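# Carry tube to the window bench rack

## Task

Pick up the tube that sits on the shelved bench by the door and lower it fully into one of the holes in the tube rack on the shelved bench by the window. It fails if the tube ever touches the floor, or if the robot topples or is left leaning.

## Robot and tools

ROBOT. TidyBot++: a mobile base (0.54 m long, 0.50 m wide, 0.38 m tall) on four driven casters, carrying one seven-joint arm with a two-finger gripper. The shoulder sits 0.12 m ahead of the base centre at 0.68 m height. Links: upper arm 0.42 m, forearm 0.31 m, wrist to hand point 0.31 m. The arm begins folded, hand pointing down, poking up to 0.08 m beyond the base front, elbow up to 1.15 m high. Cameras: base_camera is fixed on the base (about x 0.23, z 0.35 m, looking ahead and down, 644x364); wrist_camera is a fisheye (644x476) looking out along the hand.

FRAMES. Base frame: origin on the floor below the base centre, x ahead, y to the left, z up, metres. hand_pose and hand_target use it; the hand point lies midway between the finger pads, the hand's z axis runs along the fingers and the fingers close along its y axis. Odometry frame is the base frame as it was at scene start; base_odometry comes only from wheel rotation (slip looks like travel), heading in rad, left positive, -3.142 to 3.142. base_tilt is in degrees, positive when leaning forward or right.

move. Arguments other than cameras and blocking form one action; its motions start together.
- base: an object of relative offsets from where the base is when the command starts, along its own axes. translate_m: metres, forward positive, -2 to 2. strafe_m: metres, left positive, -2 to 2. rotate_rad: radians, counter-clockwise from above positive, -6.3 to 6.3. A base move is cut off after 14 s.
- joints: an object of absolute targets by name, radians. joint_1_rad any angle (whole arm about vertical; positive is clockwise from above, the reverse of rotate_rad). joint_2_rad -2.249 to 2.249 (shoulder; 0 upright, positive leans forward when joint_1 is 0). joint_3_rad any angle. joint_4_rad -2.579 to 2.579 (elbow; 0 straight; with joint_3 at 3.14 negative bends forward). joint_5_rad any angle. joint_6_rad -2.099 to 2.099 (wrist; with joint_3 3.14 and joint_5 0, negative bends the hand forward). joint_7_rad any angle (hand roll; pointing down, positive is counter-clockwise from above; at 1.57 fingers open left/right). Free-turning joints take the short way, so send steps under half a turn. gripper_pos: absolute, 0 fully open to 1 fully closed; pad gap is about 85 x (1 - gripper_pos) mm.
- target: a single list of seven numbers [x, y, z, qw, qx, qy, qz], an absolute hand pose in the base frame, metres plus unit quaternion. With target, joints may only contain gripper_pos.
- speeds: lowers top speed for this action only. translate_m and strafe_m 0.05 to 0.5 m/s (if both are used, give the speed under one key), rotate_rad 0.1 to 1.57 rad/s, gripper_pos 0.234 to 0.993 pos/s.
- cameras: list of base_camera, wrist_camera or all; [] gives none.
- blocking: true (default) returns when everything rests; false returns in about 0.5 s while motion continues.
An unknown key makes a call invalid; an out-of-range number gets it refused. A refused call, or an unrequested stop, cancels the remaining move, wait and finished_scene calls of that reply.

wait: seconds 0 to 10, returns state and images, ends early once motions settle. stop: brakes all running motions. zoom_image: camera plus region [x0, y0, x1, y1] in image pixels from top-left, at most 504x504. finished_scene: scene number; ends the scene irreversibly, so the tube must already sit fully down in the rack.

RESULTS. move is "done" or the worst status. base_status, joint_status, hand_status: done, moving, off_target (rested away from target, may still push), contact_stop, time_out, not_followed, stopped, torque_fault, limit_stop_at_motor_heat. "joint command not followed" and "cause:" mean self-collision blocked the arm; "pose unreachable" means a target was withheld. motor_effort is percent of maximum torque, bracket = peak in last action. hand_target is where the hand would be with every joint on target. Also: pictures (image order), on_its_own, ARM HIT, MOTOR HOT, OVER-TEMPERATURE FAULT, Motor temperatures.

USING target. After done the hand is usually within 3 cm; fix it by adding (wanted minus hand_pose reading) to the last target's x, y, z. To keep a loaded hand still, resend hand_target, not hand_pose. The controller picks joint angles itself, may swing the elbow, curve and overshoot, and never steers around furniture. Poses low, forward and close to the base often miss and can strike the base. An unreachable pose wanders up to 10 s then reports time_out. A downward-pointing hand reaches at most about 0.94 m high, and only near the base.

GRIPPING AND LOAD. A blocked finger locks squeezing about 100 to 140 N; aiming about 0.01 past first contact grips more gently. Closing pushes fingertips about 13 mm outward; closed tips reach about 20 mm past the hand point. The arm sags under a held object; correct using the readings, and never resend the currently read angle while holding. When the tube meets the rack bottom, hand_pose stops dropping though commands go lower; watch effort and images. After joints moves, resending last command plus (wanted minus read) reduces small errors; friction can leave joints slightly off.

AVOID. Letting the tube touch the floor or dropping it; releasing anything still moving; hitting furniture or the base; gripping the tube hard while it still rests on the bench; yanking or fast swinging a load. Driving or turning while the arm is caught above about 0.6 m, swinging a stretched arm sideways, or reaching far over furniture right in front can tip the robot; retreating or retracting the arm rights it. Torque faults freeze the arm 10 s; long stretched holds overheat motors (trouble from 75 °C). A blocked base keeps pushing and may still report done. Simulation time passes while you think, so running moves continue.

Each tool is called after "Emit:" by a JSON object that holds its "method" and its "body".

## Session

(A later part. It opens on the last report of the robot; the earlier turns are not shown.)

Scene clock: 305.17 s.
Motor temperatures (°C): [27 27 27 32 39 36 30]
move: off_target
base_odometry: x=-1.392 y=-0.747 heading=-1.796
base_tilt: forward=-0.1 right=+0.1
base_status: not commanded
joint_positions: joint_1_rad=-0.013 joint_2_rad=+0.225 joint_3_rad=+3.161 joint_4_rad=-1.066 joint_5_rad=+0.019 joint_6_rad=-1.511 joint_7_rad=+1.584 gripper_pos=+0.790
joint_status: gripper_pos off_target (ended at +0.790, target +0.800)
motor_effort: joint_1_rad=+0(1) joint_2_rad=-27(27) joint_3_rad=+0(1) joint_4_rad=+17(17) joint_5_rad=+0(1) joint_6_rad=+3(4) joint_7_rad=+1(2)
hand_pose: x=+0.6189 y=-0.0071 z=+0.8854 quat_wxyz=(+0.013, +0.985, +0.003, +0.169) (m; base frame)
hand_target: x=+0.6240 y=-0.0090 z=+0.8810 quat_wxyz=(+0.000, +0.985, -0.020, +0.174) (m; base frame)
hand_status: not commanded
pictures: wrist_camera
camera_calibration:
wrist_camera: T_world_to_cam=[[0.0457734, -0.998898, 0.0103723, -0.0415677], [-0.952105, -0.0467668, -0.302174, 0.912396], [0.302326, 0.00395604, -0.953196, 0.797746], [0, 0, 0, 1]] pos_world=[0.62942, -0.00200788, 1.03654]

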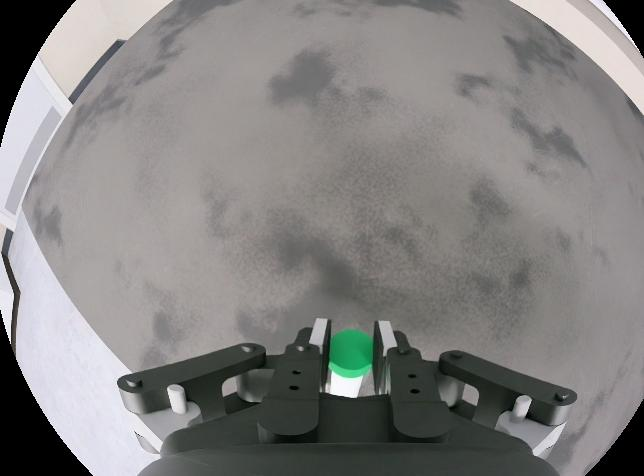

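Emit:
{"method": "move", "body": {"target": [0.612, -0.009, 0.935, 0, 0.970, -0.02, 0.242], "cameras": ["wrist_camera"]}}

Emit:
{"method": "move", "body": {"target": [0.600, -0.009, 1.01, 0, 0.955, -0.02, 0.295], "cameras": ["wrist_camera"]}}

Scene clock: 320.17 s.
Motor temperatures (°C): [27 27 27 32 39 36 30]
move: done
base_odometry: x=-1.392 y=-0.747 heading=-1.796
base_tilt: forward=+0.0 right=+0.1
base_status: not commanded
joint_positions: joint_1_rad=-0.013 joint_2_rad=+0.112 joint_3_rad=+3.161 joint_4_rad=-1.070 joint_5_rad=+0.019 joint_6_rad=-1.483 joint_7_rad=+1.584 gripper_pos=+0.790
joint_status: not commanded
motor_effort: joint_1_rad=+0(1) joint_2_rad=-22(30) joint_3_rad=+0(1) joint_4_rad=+17(18) joint_5_rad=+0(1) joint_6_rad=+4(4) joint_7_rad=+1(1)
hand_pose: x=+0.5998 y=-0.0074 z=+0.9428 quat_wxyz=(+0.013, +0.972, +0.002, +0.236) (m; base frame)
hand_target: x=+0.6120 y=-0.0090 z=+0.9350 quat_wxyz=(+0.000, +0.970, -0.020, +0.242) (m; base frame)
hand_status: done (0.015 m and 3.0 deg from the pose sent, 0.050 m and 9.1 deg at the start)
pictures: wrist_camera
camera_calibration:
wrist_camera: T_world_to_cam=[[0.0445328, -0.998888, 0.015476, -0.0456932], [-0.901977, -0.0468625, -0.429233, 1.00124], [0.429481, 0.00515597, -0.903061, 0.734735], [0, 0, 0, 1]] pos_world=[0.589577, -0.00251005, 1.09398]

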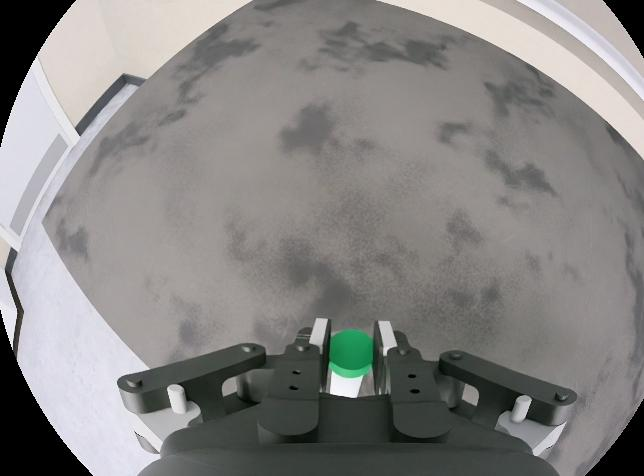

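Scene clock: 321.30 s.
Motor temperatures (°C): [27 27 27 32 39 36 30]
move: done
base_odometry: x=-1.392 y=-0.747 heading=-1.796
base_tilt: forward=-0.1 right=+0.1
base_status: not commanded
joint_positions: joint_1_rad=-0.013 joint_2_rad=+0.085 joint_3_rad=+3.161 joint_4_rad=-0.935 joint_5_rad=+0.019 joint_6_rad=-1.497 joint_7_rad=+1.584 gripper_pos=+0.790
joint_status: not commanded
motor_effort: joint_1_rad=+0(1) joint_2_rad=-21(25) joint_3_rad=+0(1) joint_4_rad=+17(18) joint_5_rad=+0(1) joint_6_rad=+5(5) joint_7_rad=+1(1)
hand_pose: x=+0.6050 y=-0.0075 z=+1.0131 quat_wxyz=(+0.013, +0.952, +0.001, +0.307) (m; base frame)
hand_target: x=+0.6000 y=-0.0090 z=+1.0100 quat_wxyz=(+0.000, +0.955, -0.020, +0.295) (m; base frame)
hand_status: done (0.006 m and 3.2 deg from the pose sent, 0.067 m and 7.6 deg at the start)
pictures: wrist_camera
camera_calibration:
wrist_camera: T_world_to_cam=[[0.041797, -0.998876, 0.0223647, -0.0524056], [-0.828919, -0.0471649, -0.557376, 1.12167], [0.557804, 0.00475813, -0.829959, 0.644274], [0, 0, 0, 1]] pos_world=[0.572587, -0.00250869, 1.16109]

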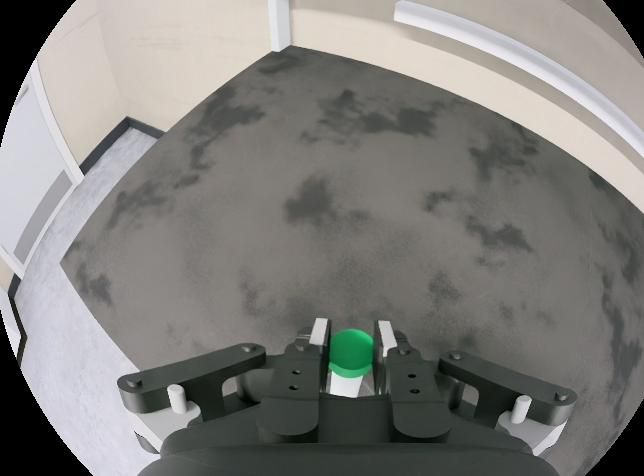

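Emit:
{"method": "move", "body": {"base": {"translate_m":-0.5}, "cameras": ["wrist_camera"]}}

Emit:
{"method": "move", "body": {"base": {"rotate_rad":2.526}, "target": [0.53, -0.009, 1.03, 0, 0.90, -0.02, 0.42], "speeds": {"rotate_rad":0.8}, "cameras": ["wrist_camera"]}}

Emit:
{"method": "move", "body": {"base": {"translate_m":1.572,"strafe_m":0.12}}}

Scene clock: 343.53 s.
Motor temperatures (°C): [27 27 27 32 39 36 30]
move: done
base_odometry: x=-1.281 y=-0.259 heading=-1.796
base_tilt: forward=-0.1 right=+0.1
base_status: done
joint_positions: joint_1_rad=-0.013 joint_2_rad=+0.076 joint_3_rad=+3.162 joint_4_rad=-0.934 joint_5_rad=+0.019 joint_6_rad=-1.499 joint_7_rad=+1.584 gripper_pos=+0.790
joint_status: not commanded
motor_effort: joint_1_rad=-1(2) joint_2_rad=-21(26) joint_3_rad=+0(1) joint_4_rad=+17(18) joint_5_rad=+0(1) joint_6_rad=+5(6) joint_7_rad=+0(2)
hand_pose: x=+0.6012 y=-0.0076 z=+1.0178 quat_wxyz=(+0.013, +0.950, +0.001, +0.311) (m; base frame)
hand_target: x=+0.6000 y=-0.0090 z=+1.0100 quat_wxyz=(+0.000, +0.955, -0.020, +0.295) (m; base frame)
hand_status: not commanded
pictures: wrist_camera
camera_calibration:
wrist_camera: T_world_to_cam=[[0.0414225, -0.99889, 0.0224478, -0.0523791], [-0.824436, -0.0468631, -0.564012, 1.12514], [0.564438, 0.00485608, -0.825461, 0.641724], [0, 0, 0, 1]] pos_world=[0.567565, -0.00270946, 1.16549]

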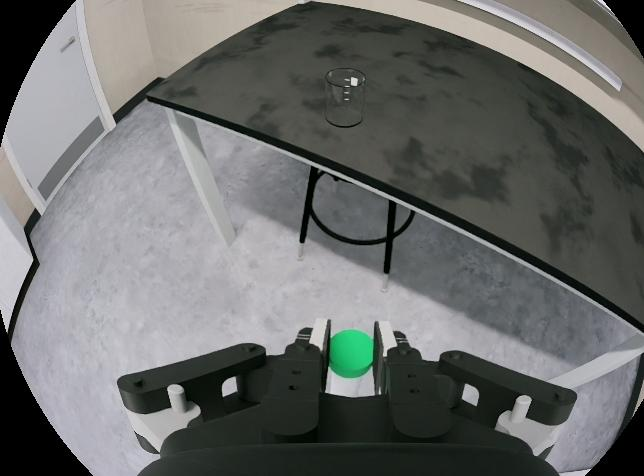

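Scene clock: 347.50 s.
Motor temperatures (°C): [27 27 27 32 39 36 30]
move: done
base_odometry: x=-1.281 y=-0.259 heading=+0.730
base_tilt: forward=-0.1 right=+0.1
base_status: done
joint_positions: joint_1_rad=-0.011 joint_2_rad=-0.254 joint_3_rad=+3.165 joint_4_rad=-1.341 joint_5_rad=+0.019 joint_6_rad=-1.209 joint_7_rad=+1.584 gripper_pos=+0.790
joint_status: not commanded
motor_effort: joint_1_rad=+0(3) joint_2_rad=-9(22) joint_3_rad=+0(2) joint_4_rad=+18(19) joint_5_rad=+0(1) joint_6_rad=+7(7) joint_7_rad=+1(2)
hand_pose: x=+0.5246 y=-0.0109 z=+1.0293 quat_wxyz=(+0.012, +0.912, -0.001, +0.411) (m; base frame)
hand_target: x=+0.5300 y=-0.0090 z=+1.0300 quat_wxyz=(+0.000, +0.906, -0.020, +0.423) (m; base frame)
hand_status: done (0.006 m and 3.0 deg from the pose sent, 0.072 m and 14.1 deg at the start)
pictures: wrist_camera
camera_calibration:
wrist_camera: T_world_to_cam=[[0.0360592, -0.998948, 0.0283232, -0.0559502], [-0.68611, -0.0453533, -0.726083, 1.16258], [0.726604, 0.00674912, -0.687024, 0.466953], [0, 0, 0, 1]] pos_world=[0.460385, -0.00631603, 1.16652]

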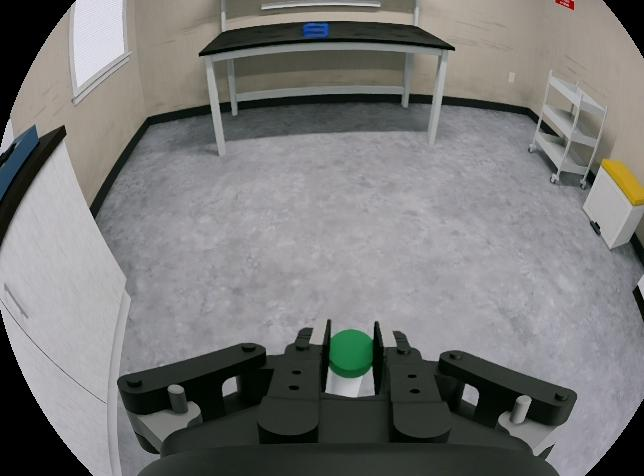

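Scene clock: 351.33 s.
Motor temperatures (°C): [27 27 27 32 39 36 30]
move: done
base_odometry: x=-0.189 y=+0.879 heading=+0.731
base_tilt: forward=-0.1 right=+0.1
base_status: done
joint_positions: joint_1_rad=-0.010 joint_2_rad=-0.261 joint_3_rad=+3.165 joint_4_rad=-1.344 joint_5_rad=+0.019 joint_6_rad=-1.205 joint_7_rad=+1.584 gripper_pos=+0.790
joint_status: not commanded
motor_effort: joint_1_rad=-1(1) joint_2_rad=-10(13) joint_3_rad=+0(1) joint_4_rad=+18(19) joint_5_rad=+0(1) joint_6_rad=+7(8) joint_7_rad=+1(2)
hand_pose: x=+0.5230 y=-0.0111 z=+1.0311 quat_wxyz=(+0.012, +0.910, -0.001, +0.414) (m; base frame)
hand_target: x=+0.5300 y=-0.0090 z=+1.0300 quat_wxyz=(+0.000, +0.906, -0.020, +0.423) (m; base frame)
hand_status: not commanded
pictures: base_camera, wrist_camera
camera_calibration:
wrist_camera: T_world_to_cam=[[0.0356514, -0.998958, 0.0284987, -0.0561208], [-0.681019, -0.0451553, -0.730873, 1.16519], [0.731398, 0.00664847, -0.681919, 0.461515], [0, 0, 0, 1]] pos_world=[0.457966, -0.00651621, 1.16792]

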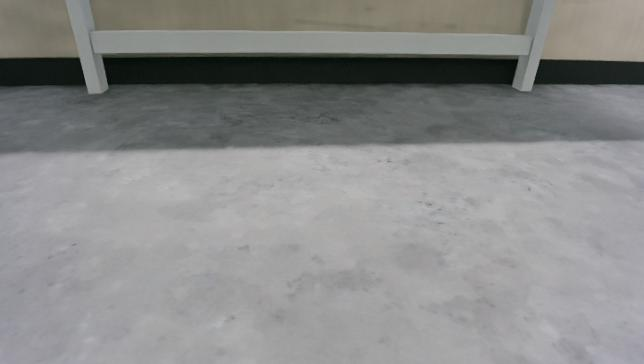

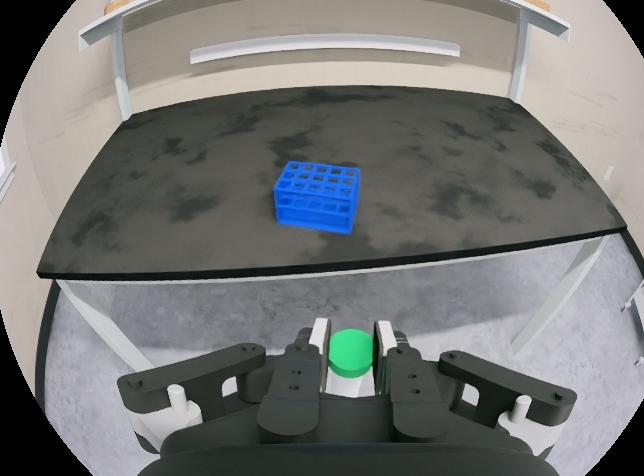

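Emit:
{"method": "zoom_image", "body": {"camera": "wrist_camera", "region": [260, 150, 380, 240]}}

Emit:
{"method": "zoom_image", "body": {"camera": "wrist_camera", "region": [300, 310, 400, 410]}}

Scaled by 4.200.

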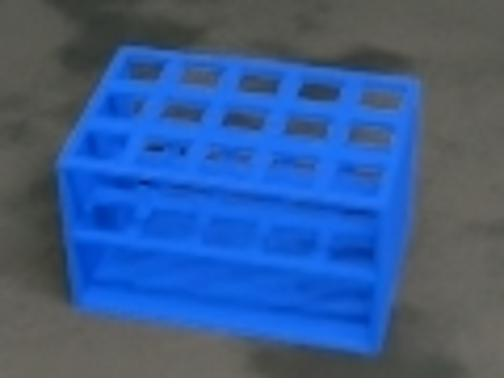

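Scaled by 5.040.

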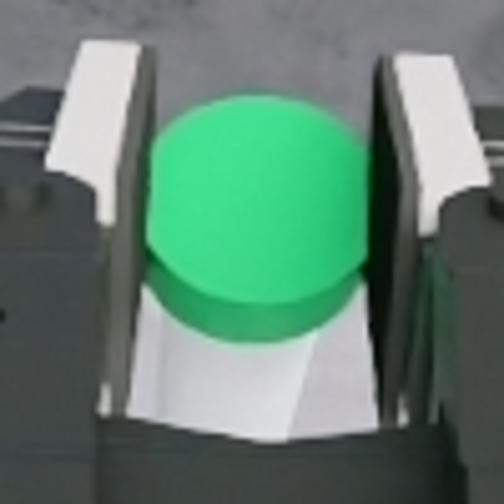

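Emit:
{"method": "move", "body": {"base": {"translate_m":0.24,"strafe_m":0.042}, "cameras": ["wrist_camera"]}}

Emit:
{"method": "zoom_image", "body": {"camera": "wrist_camera", "region": [250, 180, 450, 340]}}

Scene clock: 426.47 s.
Motor temperatures (°C): [27 27 27 32 39 36 30]
move: done
base_odometry: x=-0.038 y=+1.070 heading=+0.730
base_tilt: forward=-0.1 right=+0.1
base_status: done
joint_positions: joint_1_rad=-0.010 joint_2_rad=-0.257 joint_3_rad=+3.165 joint_4_rad=-1.346 joint_5_rad=+0.019 joint_6_rad=-1.202 joint_7_rad=+1.584 gripper_pos=+0.790
joint_status: not commanded
motor_effort: joint_1_rad=+0(1) joint_2_rad=-10(15) joint_3_rad=+0(1) joint_4_rad=+18(19) joint_5_rad=+0(1) joint_6_rad=+7(7) joint_7_rad=+1(2)
hand_pose: x=+0.5246 y=-0.0111 z=+1.0294 quat_wxyz=(+0.012, +0.911, -0.001, +0.413) (m; base frame)
hand_target: x=+0.5300 y=-0.0090 z=+1.0300 quat_wxyz=(+0.000, +0.906, -0.020, +0.423) (m; base frame)
hand_status: not commanded
pictures: wrist_camera
camera_calibration:
wrist_camera: T_world_to_cam=[[0.03572, -0.998954, 0.0285483, -0.0561315], [-0.682876, -0.0452551, -0.729132, 1.16415], [0.729661, 0.00654968, -0.683778, 0.462137], [0, 0, 0, 1]] pos_world=[0.459773, -0.00641583, 1.16642]

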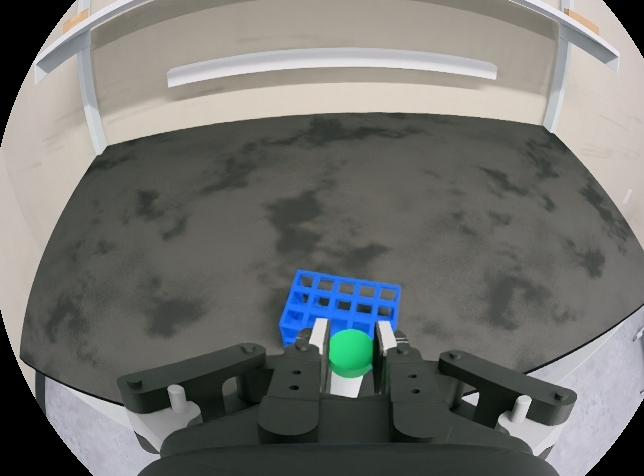

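Scaled by 2.520.

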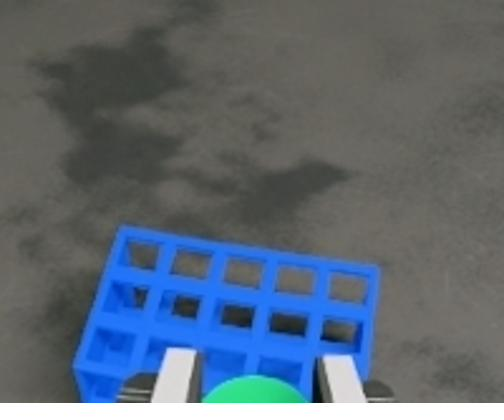

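Emit:
{"method": "move", "body": {"base": {"translate_m":0.05}, "target": [0.61, -0.011, 1.03, 0, 0.901, -0.02, 0.433], "cameras": ["wrist_camera"]}}

Emit:
{"method": "zoom_image", "body": {"camera": "wrist_camera", "region": [250, 280, 450, 410]}}

Scene clock: 456.17 s.
Motor temperatures (°C): [27 27 27 32 39 36 30]
move: done
base_odometry: x=-0.001 y=+1.104 heading=+0.731
base_tilt: forward=-0.1 right=+0.1
base_status: done
joint_positions: joint_1_rad=-0.010 joint_2_rad=-0.101 joint_3_rad=+3.165 joint_4_rad=-1.280 joint_5_rad=+0.019 joint_6_rad=-1.125 joint_7_rad=+1.584 gripper_pos=+0.790
joint_status: not commanded
motor_effort: joint_1_rad=+0(1) joint_2_rad=-16(21) joint_3_rad=+0(1) joint_4_rad=+19(20) joint_5_rad=-1(1) joint_6_rad=+7(7) joint_7_rad=+2(2)
hand_pose: x=+0.5988 y=-0.0108 z=+1.0124 quat_wxyz=(+0.014, +0.913, +0.000, +0.407) (m; base frame)
hand_target: x=+0.6100 y=-0.0110 z=+1.0300 quat_wxyz=(+0.000, +0.901, -0.020, +0.433) (m; base frame)
hand_status: done (0.021 m and 4.3 deg from the pose sent, 0.085 m and 3.7 deg at the start)
pictures: wrist_camera
camera_calibration:
wrist_camera: T_world_to_cam=[[0.0368731, -0.998805, 0.0320623, -0.0623304], [-0.692096, -0.0486679, -0.720163, 1.19884], [0.720863, 0.00436444, -0.693064, 0.411036], [0, 0, 0, 1]] pos_world=[0.535709, -0.00570506, 1.15023]

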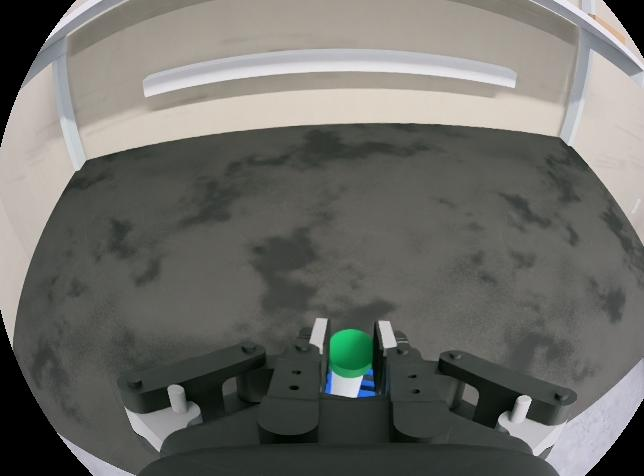

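Scaled by 2.520.

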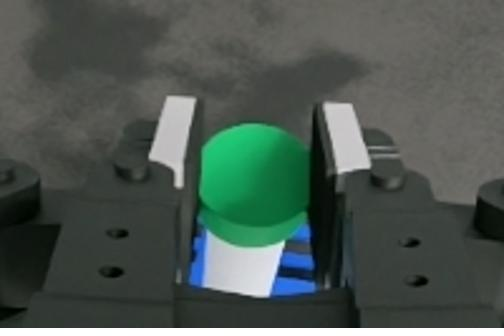

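Emit:
{"method": "move", "body": {"target": [0.638, -0.013, 1.005, 0, 0.901, -0.025, 0.433], "cameras": ["wrist_camera"]}}

Emit:
{"method": "zoom_image", "body": {"camera": "wrist_camera", "region": [310, 310, 390, 410]}}

Scene clock: 465.37 s.
Motor temperatures (°C): [27 27 27 32 39 36 30]
move: done
base_odometry: x=-0.001 y=+1.104 heading=+0.731
base_tilt: forward=-0.1 right=+0.0
base_status: not commanded
joint_positions: joint_1_rad=-0.010 joint_2_rad=-0.069 joint_3_rad=+3.165 joint_4_rad=-1.295 joint_5_rad=+0.019 joint_6_rad=-1.031 joint_7_rad=+1.584 gripper_pos=+0.790
joint_status: not commanded
motor_effort: joint_1_rad=+0(1) joint_2_rad=-17(20) joint_3_rad=+0(1) joint_4_rad=+19(20) joint_5_rad=+0(1) joint_6_rad=+7(7) joint_7_rad=+1(2)
hand_pose: x=+0.6269 y=-0.0107 z=+1.0106 quat_wxyz=(+0.014, +0.904, +0.001, +0.428) (m; base frame)
hand_target: x=+0.6380 y=-0.0130 z=+1.0050 quat_wxyz=(+0.000, +0.901, -0.025, +0.433) (m; base frame)
hand_status: done (0.013 m and 3.5 deg from the pose sent, 0.040 m and 4.7 deg at the start)
pictures: wrist_camera
camera_calibration:
wrist_camera: T_world_to_cam=[[0.0368004, -0.998687, 0.0356498, -0.0667431], [-0.658214, -0.051066, -0.751097, 1.22699], [0.751931, 0.00417546, -0.659229, 0.335789], [0, 0, 0, 1]] pos_world=[0.557586, -0.00540011, 1.14533]

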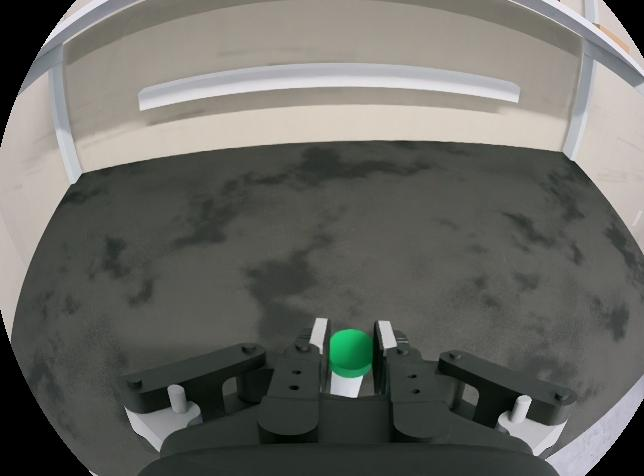

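Scaled by 5.040.

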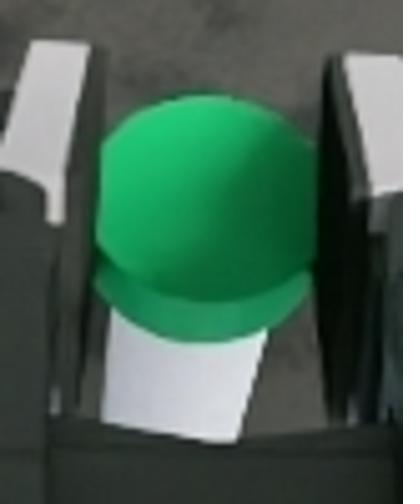

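Emit:
{"method": "move", "body": {"target": [0.636, -0.0145, 0.975, 0, 0.901, -0.025, 0.433], "cameras": ["wrist_camera"]}}

Emit:
{"method": "zoom_image", "body": {"camera": "wrist_camera", "region": [310, 310, 390, 410]}}

Scene clock: 486.03 s.
Motor temperatures (°C): [27 27 27 32 39 36 30]
move: done
base_odometry: x=-0.001 y=+1.104 heading=+0.731
base_tilt: forward=-0.1 right=+0.1
base_status: not commanded
joint_positions: joint_1_rad=-0.010 joint_2_rad=-0.074 joint_3_rad=+3.165 joint_4_rad=-1.407 joint_5_rad=+0.019 joint_6_rad=-0.939 joint_7_rad=+1.584 gripper_pos=+0.790
joint_status: not commanded
motor_effort: joint_1_rad=-1(1) joint_2_rad=-19(20) joint_3_rad=+0(1) joint_4_rad=+20(21) joint_5_rad=+0(1) joint_6_rad=+7(7) joint_7_rad=+1(2)
hand_pose: x=+0.6315 y=-0.0104 z=+0.9742 quat_wxyz=(+0.014, +0.907, +0.002, +0.421) (m; base frame)
hand_target: x=+0.6360 y=-0.0145 z=+0.9750 quat_wxyz=(+0.000, +0.901, -0.025, +0.433) (m; base frame)
hand_status: done (0.006 m and 3.8 deg from the pose sent, 0.037 m and 3.5 deg at the start)
pictures: wrist_camera
camera_calibration:
wrist_camera: T_world_to_cam=[[0.0390436, -0.998614, 0.0352865, -0.0663917], [-0.669845, -0.0523608, -0.740652, 1.19982], [0.741474, 0.00528122, -0.670961, 0.32631], [0, 0, 0, 1]] pos_world=[0.564332, -0.00519979, 1.10993]

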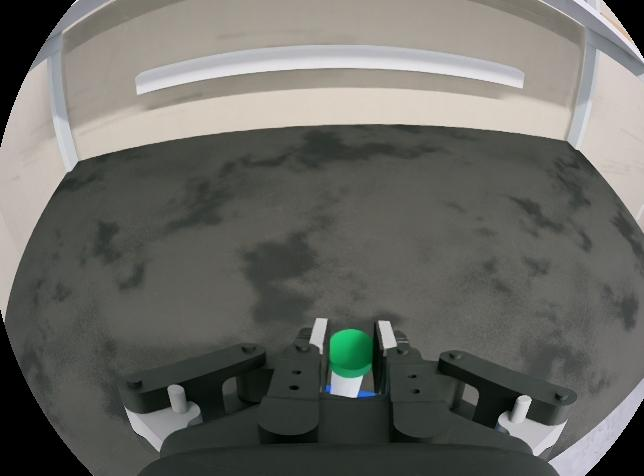

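Scaled by 5.040.

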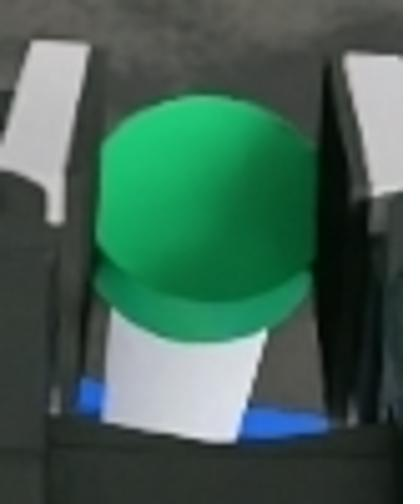

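Emit:
{"method": "move", "body": {"target": [0.627, -0.0145, 0.972, 0, 0.901, -0.025, 0.433], "cameras": ["wrist_camera"]}}

Emit:
{"method": "zoom_image", "body": {"camera": "wrist_camera", "region": [310, 310, 390, 410]}}

Scene clock: 500.90 s.
Motor temperatures (°C): [27 27 27 32 39 36 30]
move: done
base_odometry: x=-0.001 y=+1.104 heading=+0.731
base_tilt: forward=-0.1 right=+0.1
base_status: not commanded
joint_positions: joint_1_rad=-0.010 joint_2_rad=-0.099 joint_3_rad=+3.165 joint_4_rad=-1.437 joint_5_rad=+0.019 joint_6_rad=-0.926 joint_7_rad=+1.584 gripper_pos=+0.790
joint_status: not commanded
motor_effort: joint_1_rad=+0(1) joint_2_rad=-17(19) joint_3_rad=+0(1) joint_4_rad=+20(20) joint_5_rad=+0(1) joint_6_rad=+7(7) joint_7_rad=+1(2)
hand_pose: x=+0.6228 y=-0.0104 z=+0.9739 quat_wxyz=(+0.014, +0.905, +0.002, +0.424) (m; base frame)
hand_target: x=+0.6270 y=-0.0145 z=+0.9720 quat_wxyz=(+0.000, +0.901, -0.025, +0.433) (m; base frame)
hand_status: done (0.006 m and 3.6 deg from the pose sent, 0.006 m and 3.8 deg at the start)
pictures: wrist_camera
camera_calibration:
wrist_camera: T_world_to_cam=[[0.0390553, -0.998617, 0.035202, -0.0659937], [-0.663674, -0.0522598, -0.746194, 1.19536], [0.747002, 0.00578022, -0.664797, 0.323155], [0, 0, 0, 1]] pos_world=[0.55451, -0.00530096, 1.10913]

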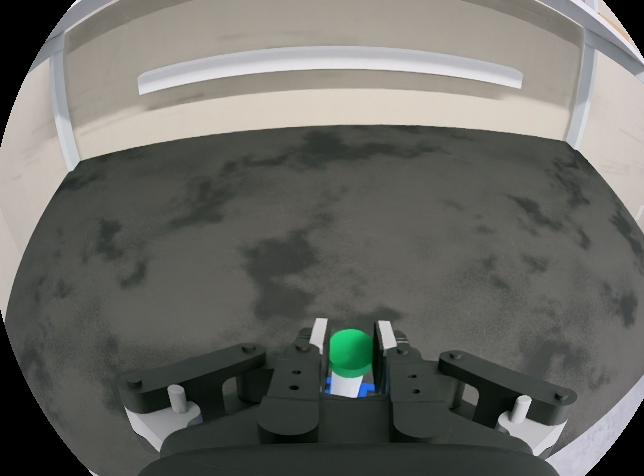

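Scaled by 5.040.

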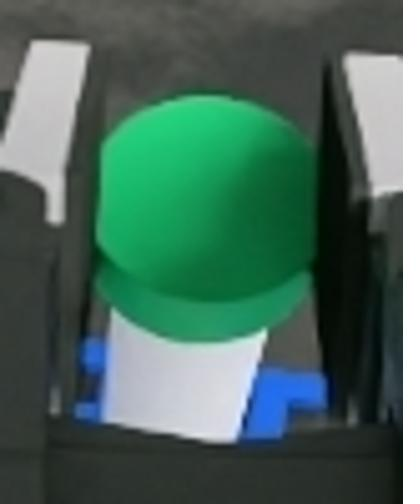

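Emit:
{"method": "move", "body": {"target": [0.629, -0.0165, 0.95, 0, 0.901, -0.025, 0.433], "cameras": ["wrist_camera"]}}

Emit:
{"method": "zoom_image", "body": {"camera": "wrist_camera", "region": [310, 310, 390, 410]}}

Scene clock: 528.00 s.
Motor temperatures (°C): [27 27 27 32 39 36 30]
move: done
base_odometry: x=-0.001 y=+1.104 heading=+0.731
base_tilt: forward=-0.1 right=+0.0
base_status: not commanded
joint_positions: joint_1_rad=-0.010 joint_2_rad=-0.103 joint_3_rad=+3.165 joint_4_rad=-1.516 joint_5_rad=+0.019 joint_6_rad=-0.861 joint_7_rad=+1.584 gripper_pos=+0.790
joint_status: not commanded
motor_effort: joint_1_rad=-1(1) joint_2_rad=-18(19) joint_3_rad=+0(1) joint_4_rad=+20(21) joint_5_rad=+0(1) joint_6_rad=+7(7) joint_7_rad=+1(2)
hand_pose: x=+0.6239 y=-0.0101 z=+0.9483 quat_wxyz=(+0.014, +0.907, +0.003, +0.420) (m; base frame)
hand_target: x=+0.6290 y=-0.0165 z=+0.9500 quat_wxyz=(+0.000, +0.901, -0.025, +0.433) (m; base frame)
hand_status: done (0.008 m and 3.9 deg from the pose sent, 0.025 m and 3.6 deg at the start)
pictures: wrist_camera
camera_calibration:
wrist_camera: T_world_to_cam=[[0.0406629, -0.998564, 0.0348813, -0.0655558], [-0.670752, -0.0531554, -0.739774, 1.17532], [0.740566, 0.00668465, -0.671951, 0.316207], [0, 0, 0, 1]] pos_world=[0.556839, -0.00510101, 1.08423]

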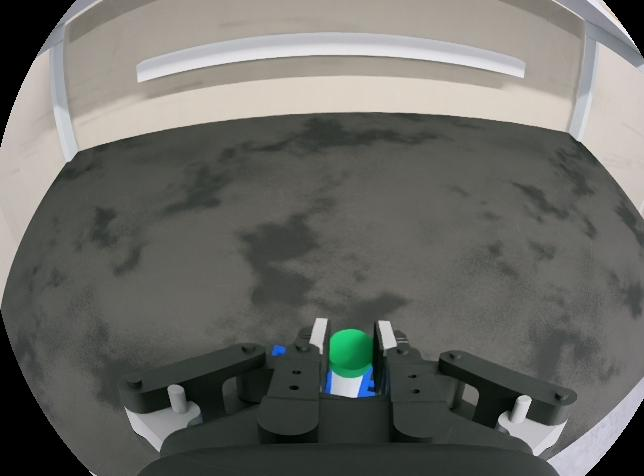

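Scaled by 5.040.

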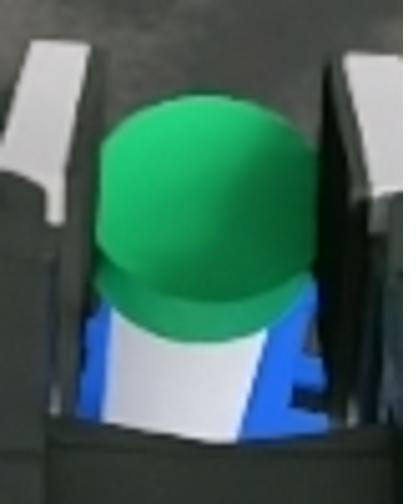

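Emit:
{"method": "move", "body": {"target": [0.629, -0.0165, 0.925, 0, 0.901, -0.025, 0.433], "cameras": ["wrist_camera"]}}

Emit:
{"method": "zoom_image", "body": {"camera": "wrist_camera", "region": [310, 310, 390, 410]}}

Scene clock: 533.33 s.
Motor temperatures (°C): [27 27 27 32 39 36 30]
move: done
base_odometry: x=-0.001 y=+1.104 heading=+0.731
base_tilt: forward=-0.1 right=+0.1
base_status: not commanded
joint_positions: joint_1_rad=-0.010 joint_2_rad=-0.108 joint_3_rad=+3.165 joint_4_rad=-1.602 joint_5_rad=+0.019 joint_6_rad=-0.783 joint_7_rad=+1.584 gripper_pos=+0.790
joint_status: not commanded
motor_effort: joint_1_rad=-1(1) joint_2_rad=-17(19) joint_3_rad=+0(1) joint_4_rad=+20(21) joint_5_rad=+0(1) joint_6_rad=+7(8) joint_7_rad=+1(2)
hand_pose: x=+0.6242 y=-0.0098 z=+0.9223 quat_wxyz=(+0.013, +0.908, +0.003, +0.419) (m; base frame)
hand_target: x=+0.6290 y=-0.0165 z=+0.9250 quat_wxyz=(+0.000, +0.901, -0.025, +0.433) (m; base frame)
hand_status: done (0.009 m and 4.0 deg from the pose sent, 0.025 m and 3.9 deg at the start)
pictures: wrist_camera
camera_calibration:
wrist_camera: T_world_to_cam=[[0.0422413, -0.998502, 0.0347642, -0.0651377], [-0.672653, -0.0541499, -0.737974, 1.1558], [0.738752, 0.00778876, -0.673933, 0.30139], [0, 0, 0, 1]] pos_world=[0.557549, -0.00480126, 1.05833]

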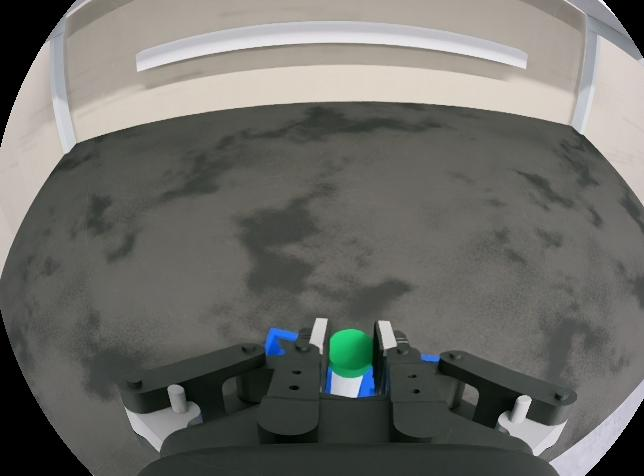

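Scaled by 5.040.

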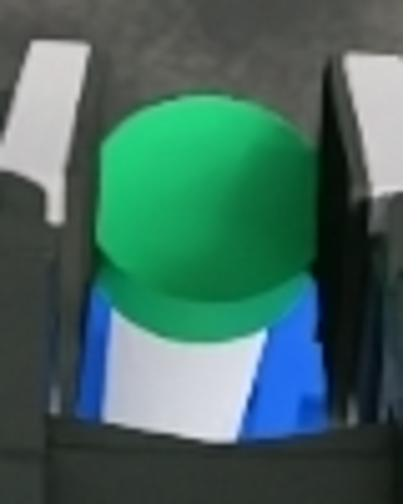

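Emit:
{"method": "move", "body": {"target": [0.629, -0.0165, 0.909, 0, 0.901, -0.025, 0.433], "cameras": ["wrist_camera"]}}

Emit:
{"method": "zoom_image", "body": {"camera": "wrist_camera", "region": [250, 310, 450, 410]}}

Scene clock: 540.07 s.
Motor temperatures (°C): [27 27 26 32 39 36 30]
move: done
base_odometry: x=-0.001 y=+1.104 heading=+0.731
base_tilt: forward=+0.0 right=+0.0
base_status: not commanded
joint_positions: joint_1_rad=-0.010 joint_2_rad=-0.110 joint_3_rad=+3.165 joint_4_rad=-1.654 joint_5_rad=+0.019 joint_6_rad=-0.730 joint_7_rad=+1.584 gripper_pos=+0.790
joint_status: not commanded
motor_effort: joint_1_rad=+0(1) joint_2_rad=-17(18) joint_3_rad=+0(1) joint_4_rad=+20(21) joint_5_rad=+0(1) joint_6_rad=+6(7) joint_7_rad=+0(2)
hand_pose: x=+0.6247 y=-0.0095 z=+0.9073 quat_wxyz=(+0.013, +0.907, +0.004, +0.420) (m; base frame)
hand_target: x=+0.6290 y=-0.0165 z=+0.9090 quat_wxyz=(+0.000, +0.901, -0.025, +0.433) (m; base frame)
hand_status: done (0.008 m and 4.0 deg from the pose sent, 0.016 m and 4.0 deg at the start)
pictures: wrist_camera
camera_calibration:
wrist_camera: T_world_to_cam=[[0.0431209, -0.998459, 0.0349457, -0.0651965], [-0.670236, -0.0548497, -0.740118, 1.14561], [0.740894, 0.00849274, -0.671568, 0.287486], [0, 0, 0, 1]] pos_world=[0.557642, -0.00470129, 1.04323]

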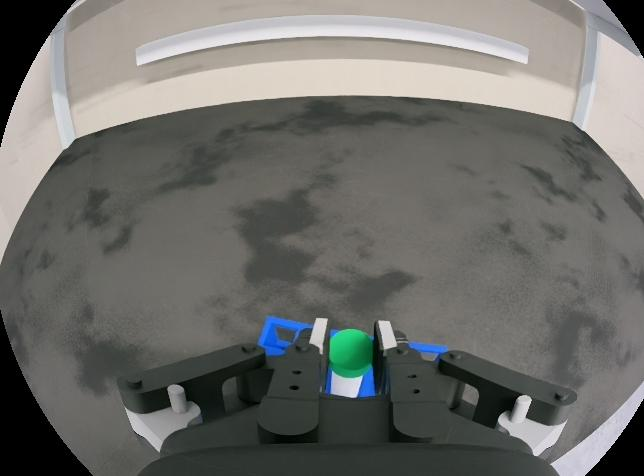

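Scaled by 2.520.

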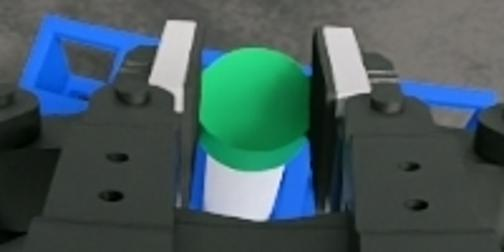

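Emit:
{"method": "move", "body": {"target": [0.629, -0.0165, 0.903, 0, 0.901, -0.025, 0.433], "cameras": []}}

Emit:
{"method": "move", "body": {"target": [0.629, -0.0165, 0.897, 0, 0.901, -0.025, 0.433], "cameras": ["wrist_camera"]}}

Emit:
{"method": "zoom_image", "body": {"camera": "wrist_camera", "region": [250, 310, 450, 410]}}

Scene clock: 555.53 s.
Motor temperatures (°C): [27 27 26 32 39 36 30]
move: done
base_odometry: x=-0.001 y=+1.104 heading=+0.731
base_tilt: forward=-0.1 right=+0.1
base_status: not commanded
joint_positions: joint_1_rad=-0.010 joint_2_rad=-0.110 joint_3_rad=+3.165 joint_4_rad=-1.672 joint_5_rad=+0.019 joint_6_rad=-0.710 joint_7_rad=+1.584 gripper_pos=+0.790
joint_status: not commanded
motor_effort: joint_1_rad=-1(1) joint_2_rad=-17(18) joint_3_rad=-1(1) joint_4_rad=+20(21) joint_5_rad=+0(1) joint_6_rad=+7(7) joint_7_rad=+1(1)
hand_pose: x=+0.6253 y=-0.0094 z=+0.9024 quat_wxyz=(+0.013, +0.907, +0.004, +0.421) (m; base frame)
hand_target: x=+0.6290 y=-0.0165 z=+0.9030 quat_wxyz=(+0.000, +0.901, -0.025, +0.433) (m; base frame)
hand_status: done (0.008 m and 3.9 deg from the pose sent, 0.009 m and 4.0 deg at the start)
pictures: none
No camera images: "cameras" was empty.

Scene clock: 556.13 s.
Motor temperatures (°C): [27 27 26 32 39 36 30]
move: done
base_odometry: x=-0.001 y=+1.104 heading=+0.731
base_tilt: forward=-0.1 right=+0.0
base_status: not commanded
joint_positions: joint_1_rad=-0.010 joint_2_rad=-0.113 joint_3_rad=+3.165 joint_4_rad=-1.684 joint_5_rad=+0.019 joint_6_rad=-0.686 joint_7_rad=+1.584 gripper_pos=+0.790
joint_status: not commanded
motor_effort: joint_1_rad=+0(1) joint_2_rad=-16(17) joint_3_rad=+0(1) joint_4_rad=+19(20) joint_5_rad=+0(1) joint_6_rad=+6(7) joint_7_rad=+1(1)
hand_pose: x=+0.6268 y=-0.0094 z=+0.9023 quat_wxyz=(+0.013, +0.904, +0.004, +0.427) (m; base frame)
hand_target: x=+0.6290 y=-0.0165 z=+0.8970 quat_wxyz=(+0.000, +0.901, -0.025, +0.433) (m; base frame)
hand_status: done (0.009 m and 3.7 deg from the pose sent, 0.010 m and 3.9 deg at the start)
pictures: wrist_camera
camera_calibration:
wrist_camera: T_world_to_cam=[[0.043328, -0.998421, 0.0357453, -0.0657226], [-0.658314, -0.0554449, -0.750699, 1.14532], [0.751496, 0.00899469, -0.659677, 0.265109], [0, 0, 0, 1]] pos_world=[0.5576, -0.00450113, 1.03703]

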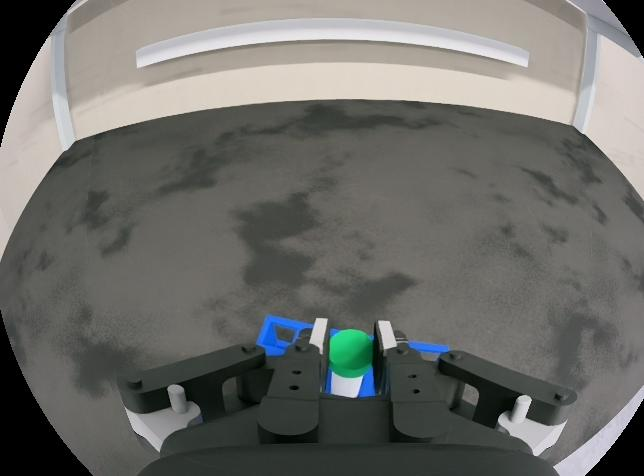

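Scaled by 2.520.

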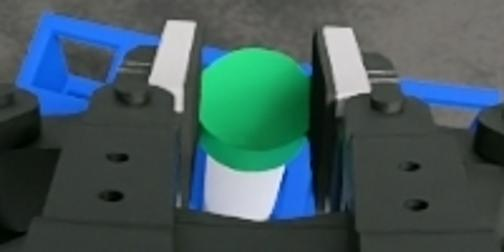

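Emit:
{"method": "move", "body": {"target": [0.627, -0.0145, 0.901, 0, 0.903, -0.022, 0.429], "cameras": []}}

Emit:
{"method": "move", "body": {"joints": {"gripper_pos":0.5}, "speeds": {"gripper_pos":0.234}, "cameras": ["wrist_camera"]}}

Emit:
{"method": "move", "body": {"target": [0.55, -0.0145, 0.99, 0, 0.903, -0.022, 0.429], "cameras": ["wrist_camera"]}}

Emit:
{"method": "zoom_image", "body": {"camera": "wrist_camera", "region": [250, 260, 450, 410]}}

Scene clock: 564.93 s.
Motor temperatures (°C): [27 27 26 31 39 36 30]
move: done
base_odometry: x=-0.001 y=+1.104 heading=+0.731
base_tilt: forward=-0.1 right=+0.1
base_status: not commanded
joint_positions: joint_1_rad=-0.010 joint_2_rad=-0.113 joint_3_rad=+3.165 joint_4_rad=-1.684 joint_5_rad=+0.019 joint_6_rad=-0.687 joint_7_rad=+1.584 gripper_pos=+0.790
joint_status: not commanded
motor_effort: joint_1_rad=-1(1) joint_2_rad=-17(17) joint_3_rad=+0(1) joint_4_rad=+20(20) joint_5_rad=-1(1) joint_6_rad=+7(7) joint_7_rad=+1(2)
hand_pose: x=+0.6268 y=-0.0094 z=+0.9023 quat_wxyz=(+0.013, +0.904, +0.004, +0.427) (m; base frame)
hand_target: x=+0.6270 y=-0.0145 z=+0.9010 quat_wxyz=(+0.000, +0.903, -0.022, +0.429) (m; base frame)
hand_status: done (0.005 m and 3.3 deg from the pose sent, 0.005 m and 3.3 deg at the start)
pictures: none
No camera images: "cameras" was empty.

Scene clock: 566.77 s.
Motor temperatures (°C): [27 27 26 31 39 36 30]
move: done
base_odometry: x=-0.001 y=+1.104 heading=+0.731
base_tilt: forward=-0.1 right=+0.1
base_status: not commanded
joint_positions: joint_1_rad=-0.010 joint_2_rad=-0.113 joint_3_rad=+3.165 joint_4_rad=-1.684 joint_5_rad=+0.019 joint_6_rad=-0.687 joint_7_rad=+1.584 gripper_pos=+0.499
joint_status: all done
motor_effort: joint_1_rad=+0(1) joint_2_rad=-17(18) joint_3_rad=+0(0) joint_4_rad=+20(20) joint_5_rad=+0(1) joint_6_rad=+7(7) joint_7_rad=+0(2)
hand_pose: x=+0.6268 y=-0.0094 z=+0.9023 quat_wxyz=(+0.013, +0.904, +0.004, +0.427) (m; base frame)
hand_target: x=+0.6270 y=-0.0145 z=+0.9010 quat_wxyz=(+0.000, +0.903, -0.022, +0.429) (m; base frame)
hand_status: not commanded
pictures: wrist_camera
camera_calibration:
wrist_camera: T_world_to_cam=[[0.0433335, -0.998421, 0.0357395, -0.0657232], [-0.65842, -0.0554454, -0.750606, 1.14536], [0.751403, 0.0089948, -0.659783, 0.265337], [0, 0, 0, 1]] pos_world=[0.557601, -0.00450113, 1.03713]

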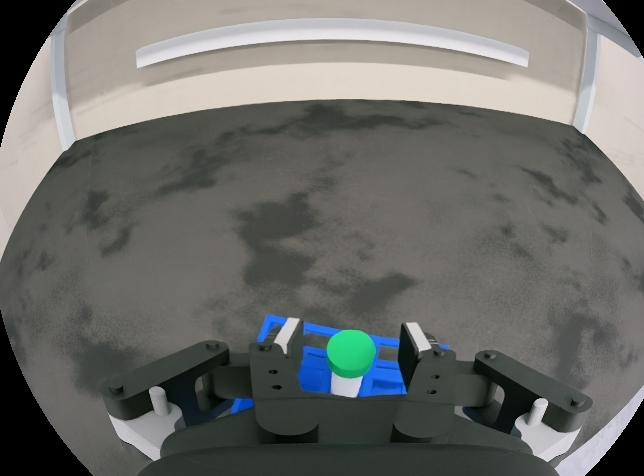

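Scene clock: 568.23 s.
Motor temperatures (°C): [27 27 26 32 39 36 30]
move: done
base_odometry: x=-0.001 y=+1.104 heading=+0.731
base_tilt: forward=-0.1 right=+0.1
base_status: not commanded
joint_positions: joint_1_rad=-0.010 joint_2_rad=-0.270 joint_3_rad=+3.165 joint_4_rad=-1.521 joint_5_rad=+0.019 joint_6_rad=-0.965 joint_7_rad=+1.584 gripper_pos=+0.499
joint_status: not commanded
motor_effort: joint_1_rad=+0(1) joint_2_rad=-11(20) joint_3_rad=+0(1) joint_4_rad=+19(22) joint_5_rad=+0(1) joint_6_rad=+7(7) joint_7_rad=+1(2)
hand_pose: x=+0.5541 y=-0.0106 z=+0.9990 quat_wxyz=(+0.012, +0.895, +0.001, +0.446) (m; base frame)
hand_target: x=+0.5500 y=-0.0145 z=+0.9900 quat_wxyz=(+0.000, +0.903, -0.022, +0.429) (m; base frame)
hand_status: done (0.011 m and 3.7 deg from the pose sent, 0.117 m and 3.3 deg at the start)
pictures: wrist_camera
camera_calibration:
wrist_camera: T_world_to_cam=[[0.0371425, -0.998746, 0.033578, -0.061771], [-0.626281, -0.0494482, -0.778028, 1.1796], [0.778712, 0.00786862, -0.627332, 0.3363], [0, 0, 0, 1]] pos_world=[0.479177, -0.00601041, 1.13081]

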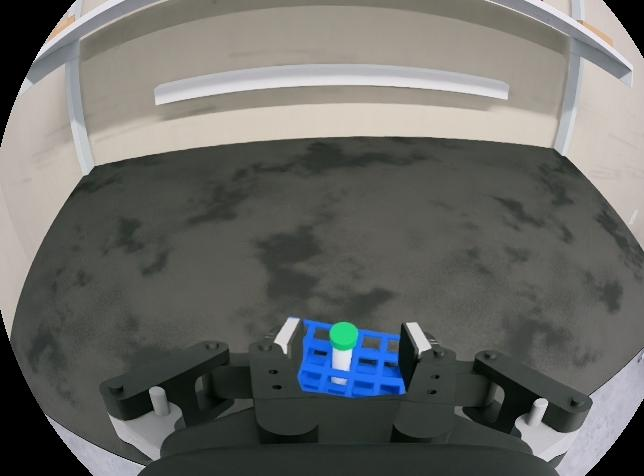

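Scaled by 2.520.

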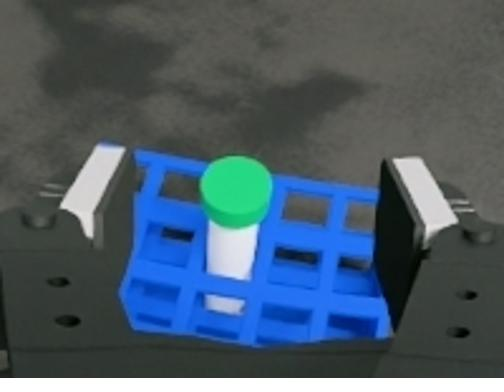

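Emit:
{"method": "finished_scene", "body": {"scene": 1}}

The scene is finished: the task was done.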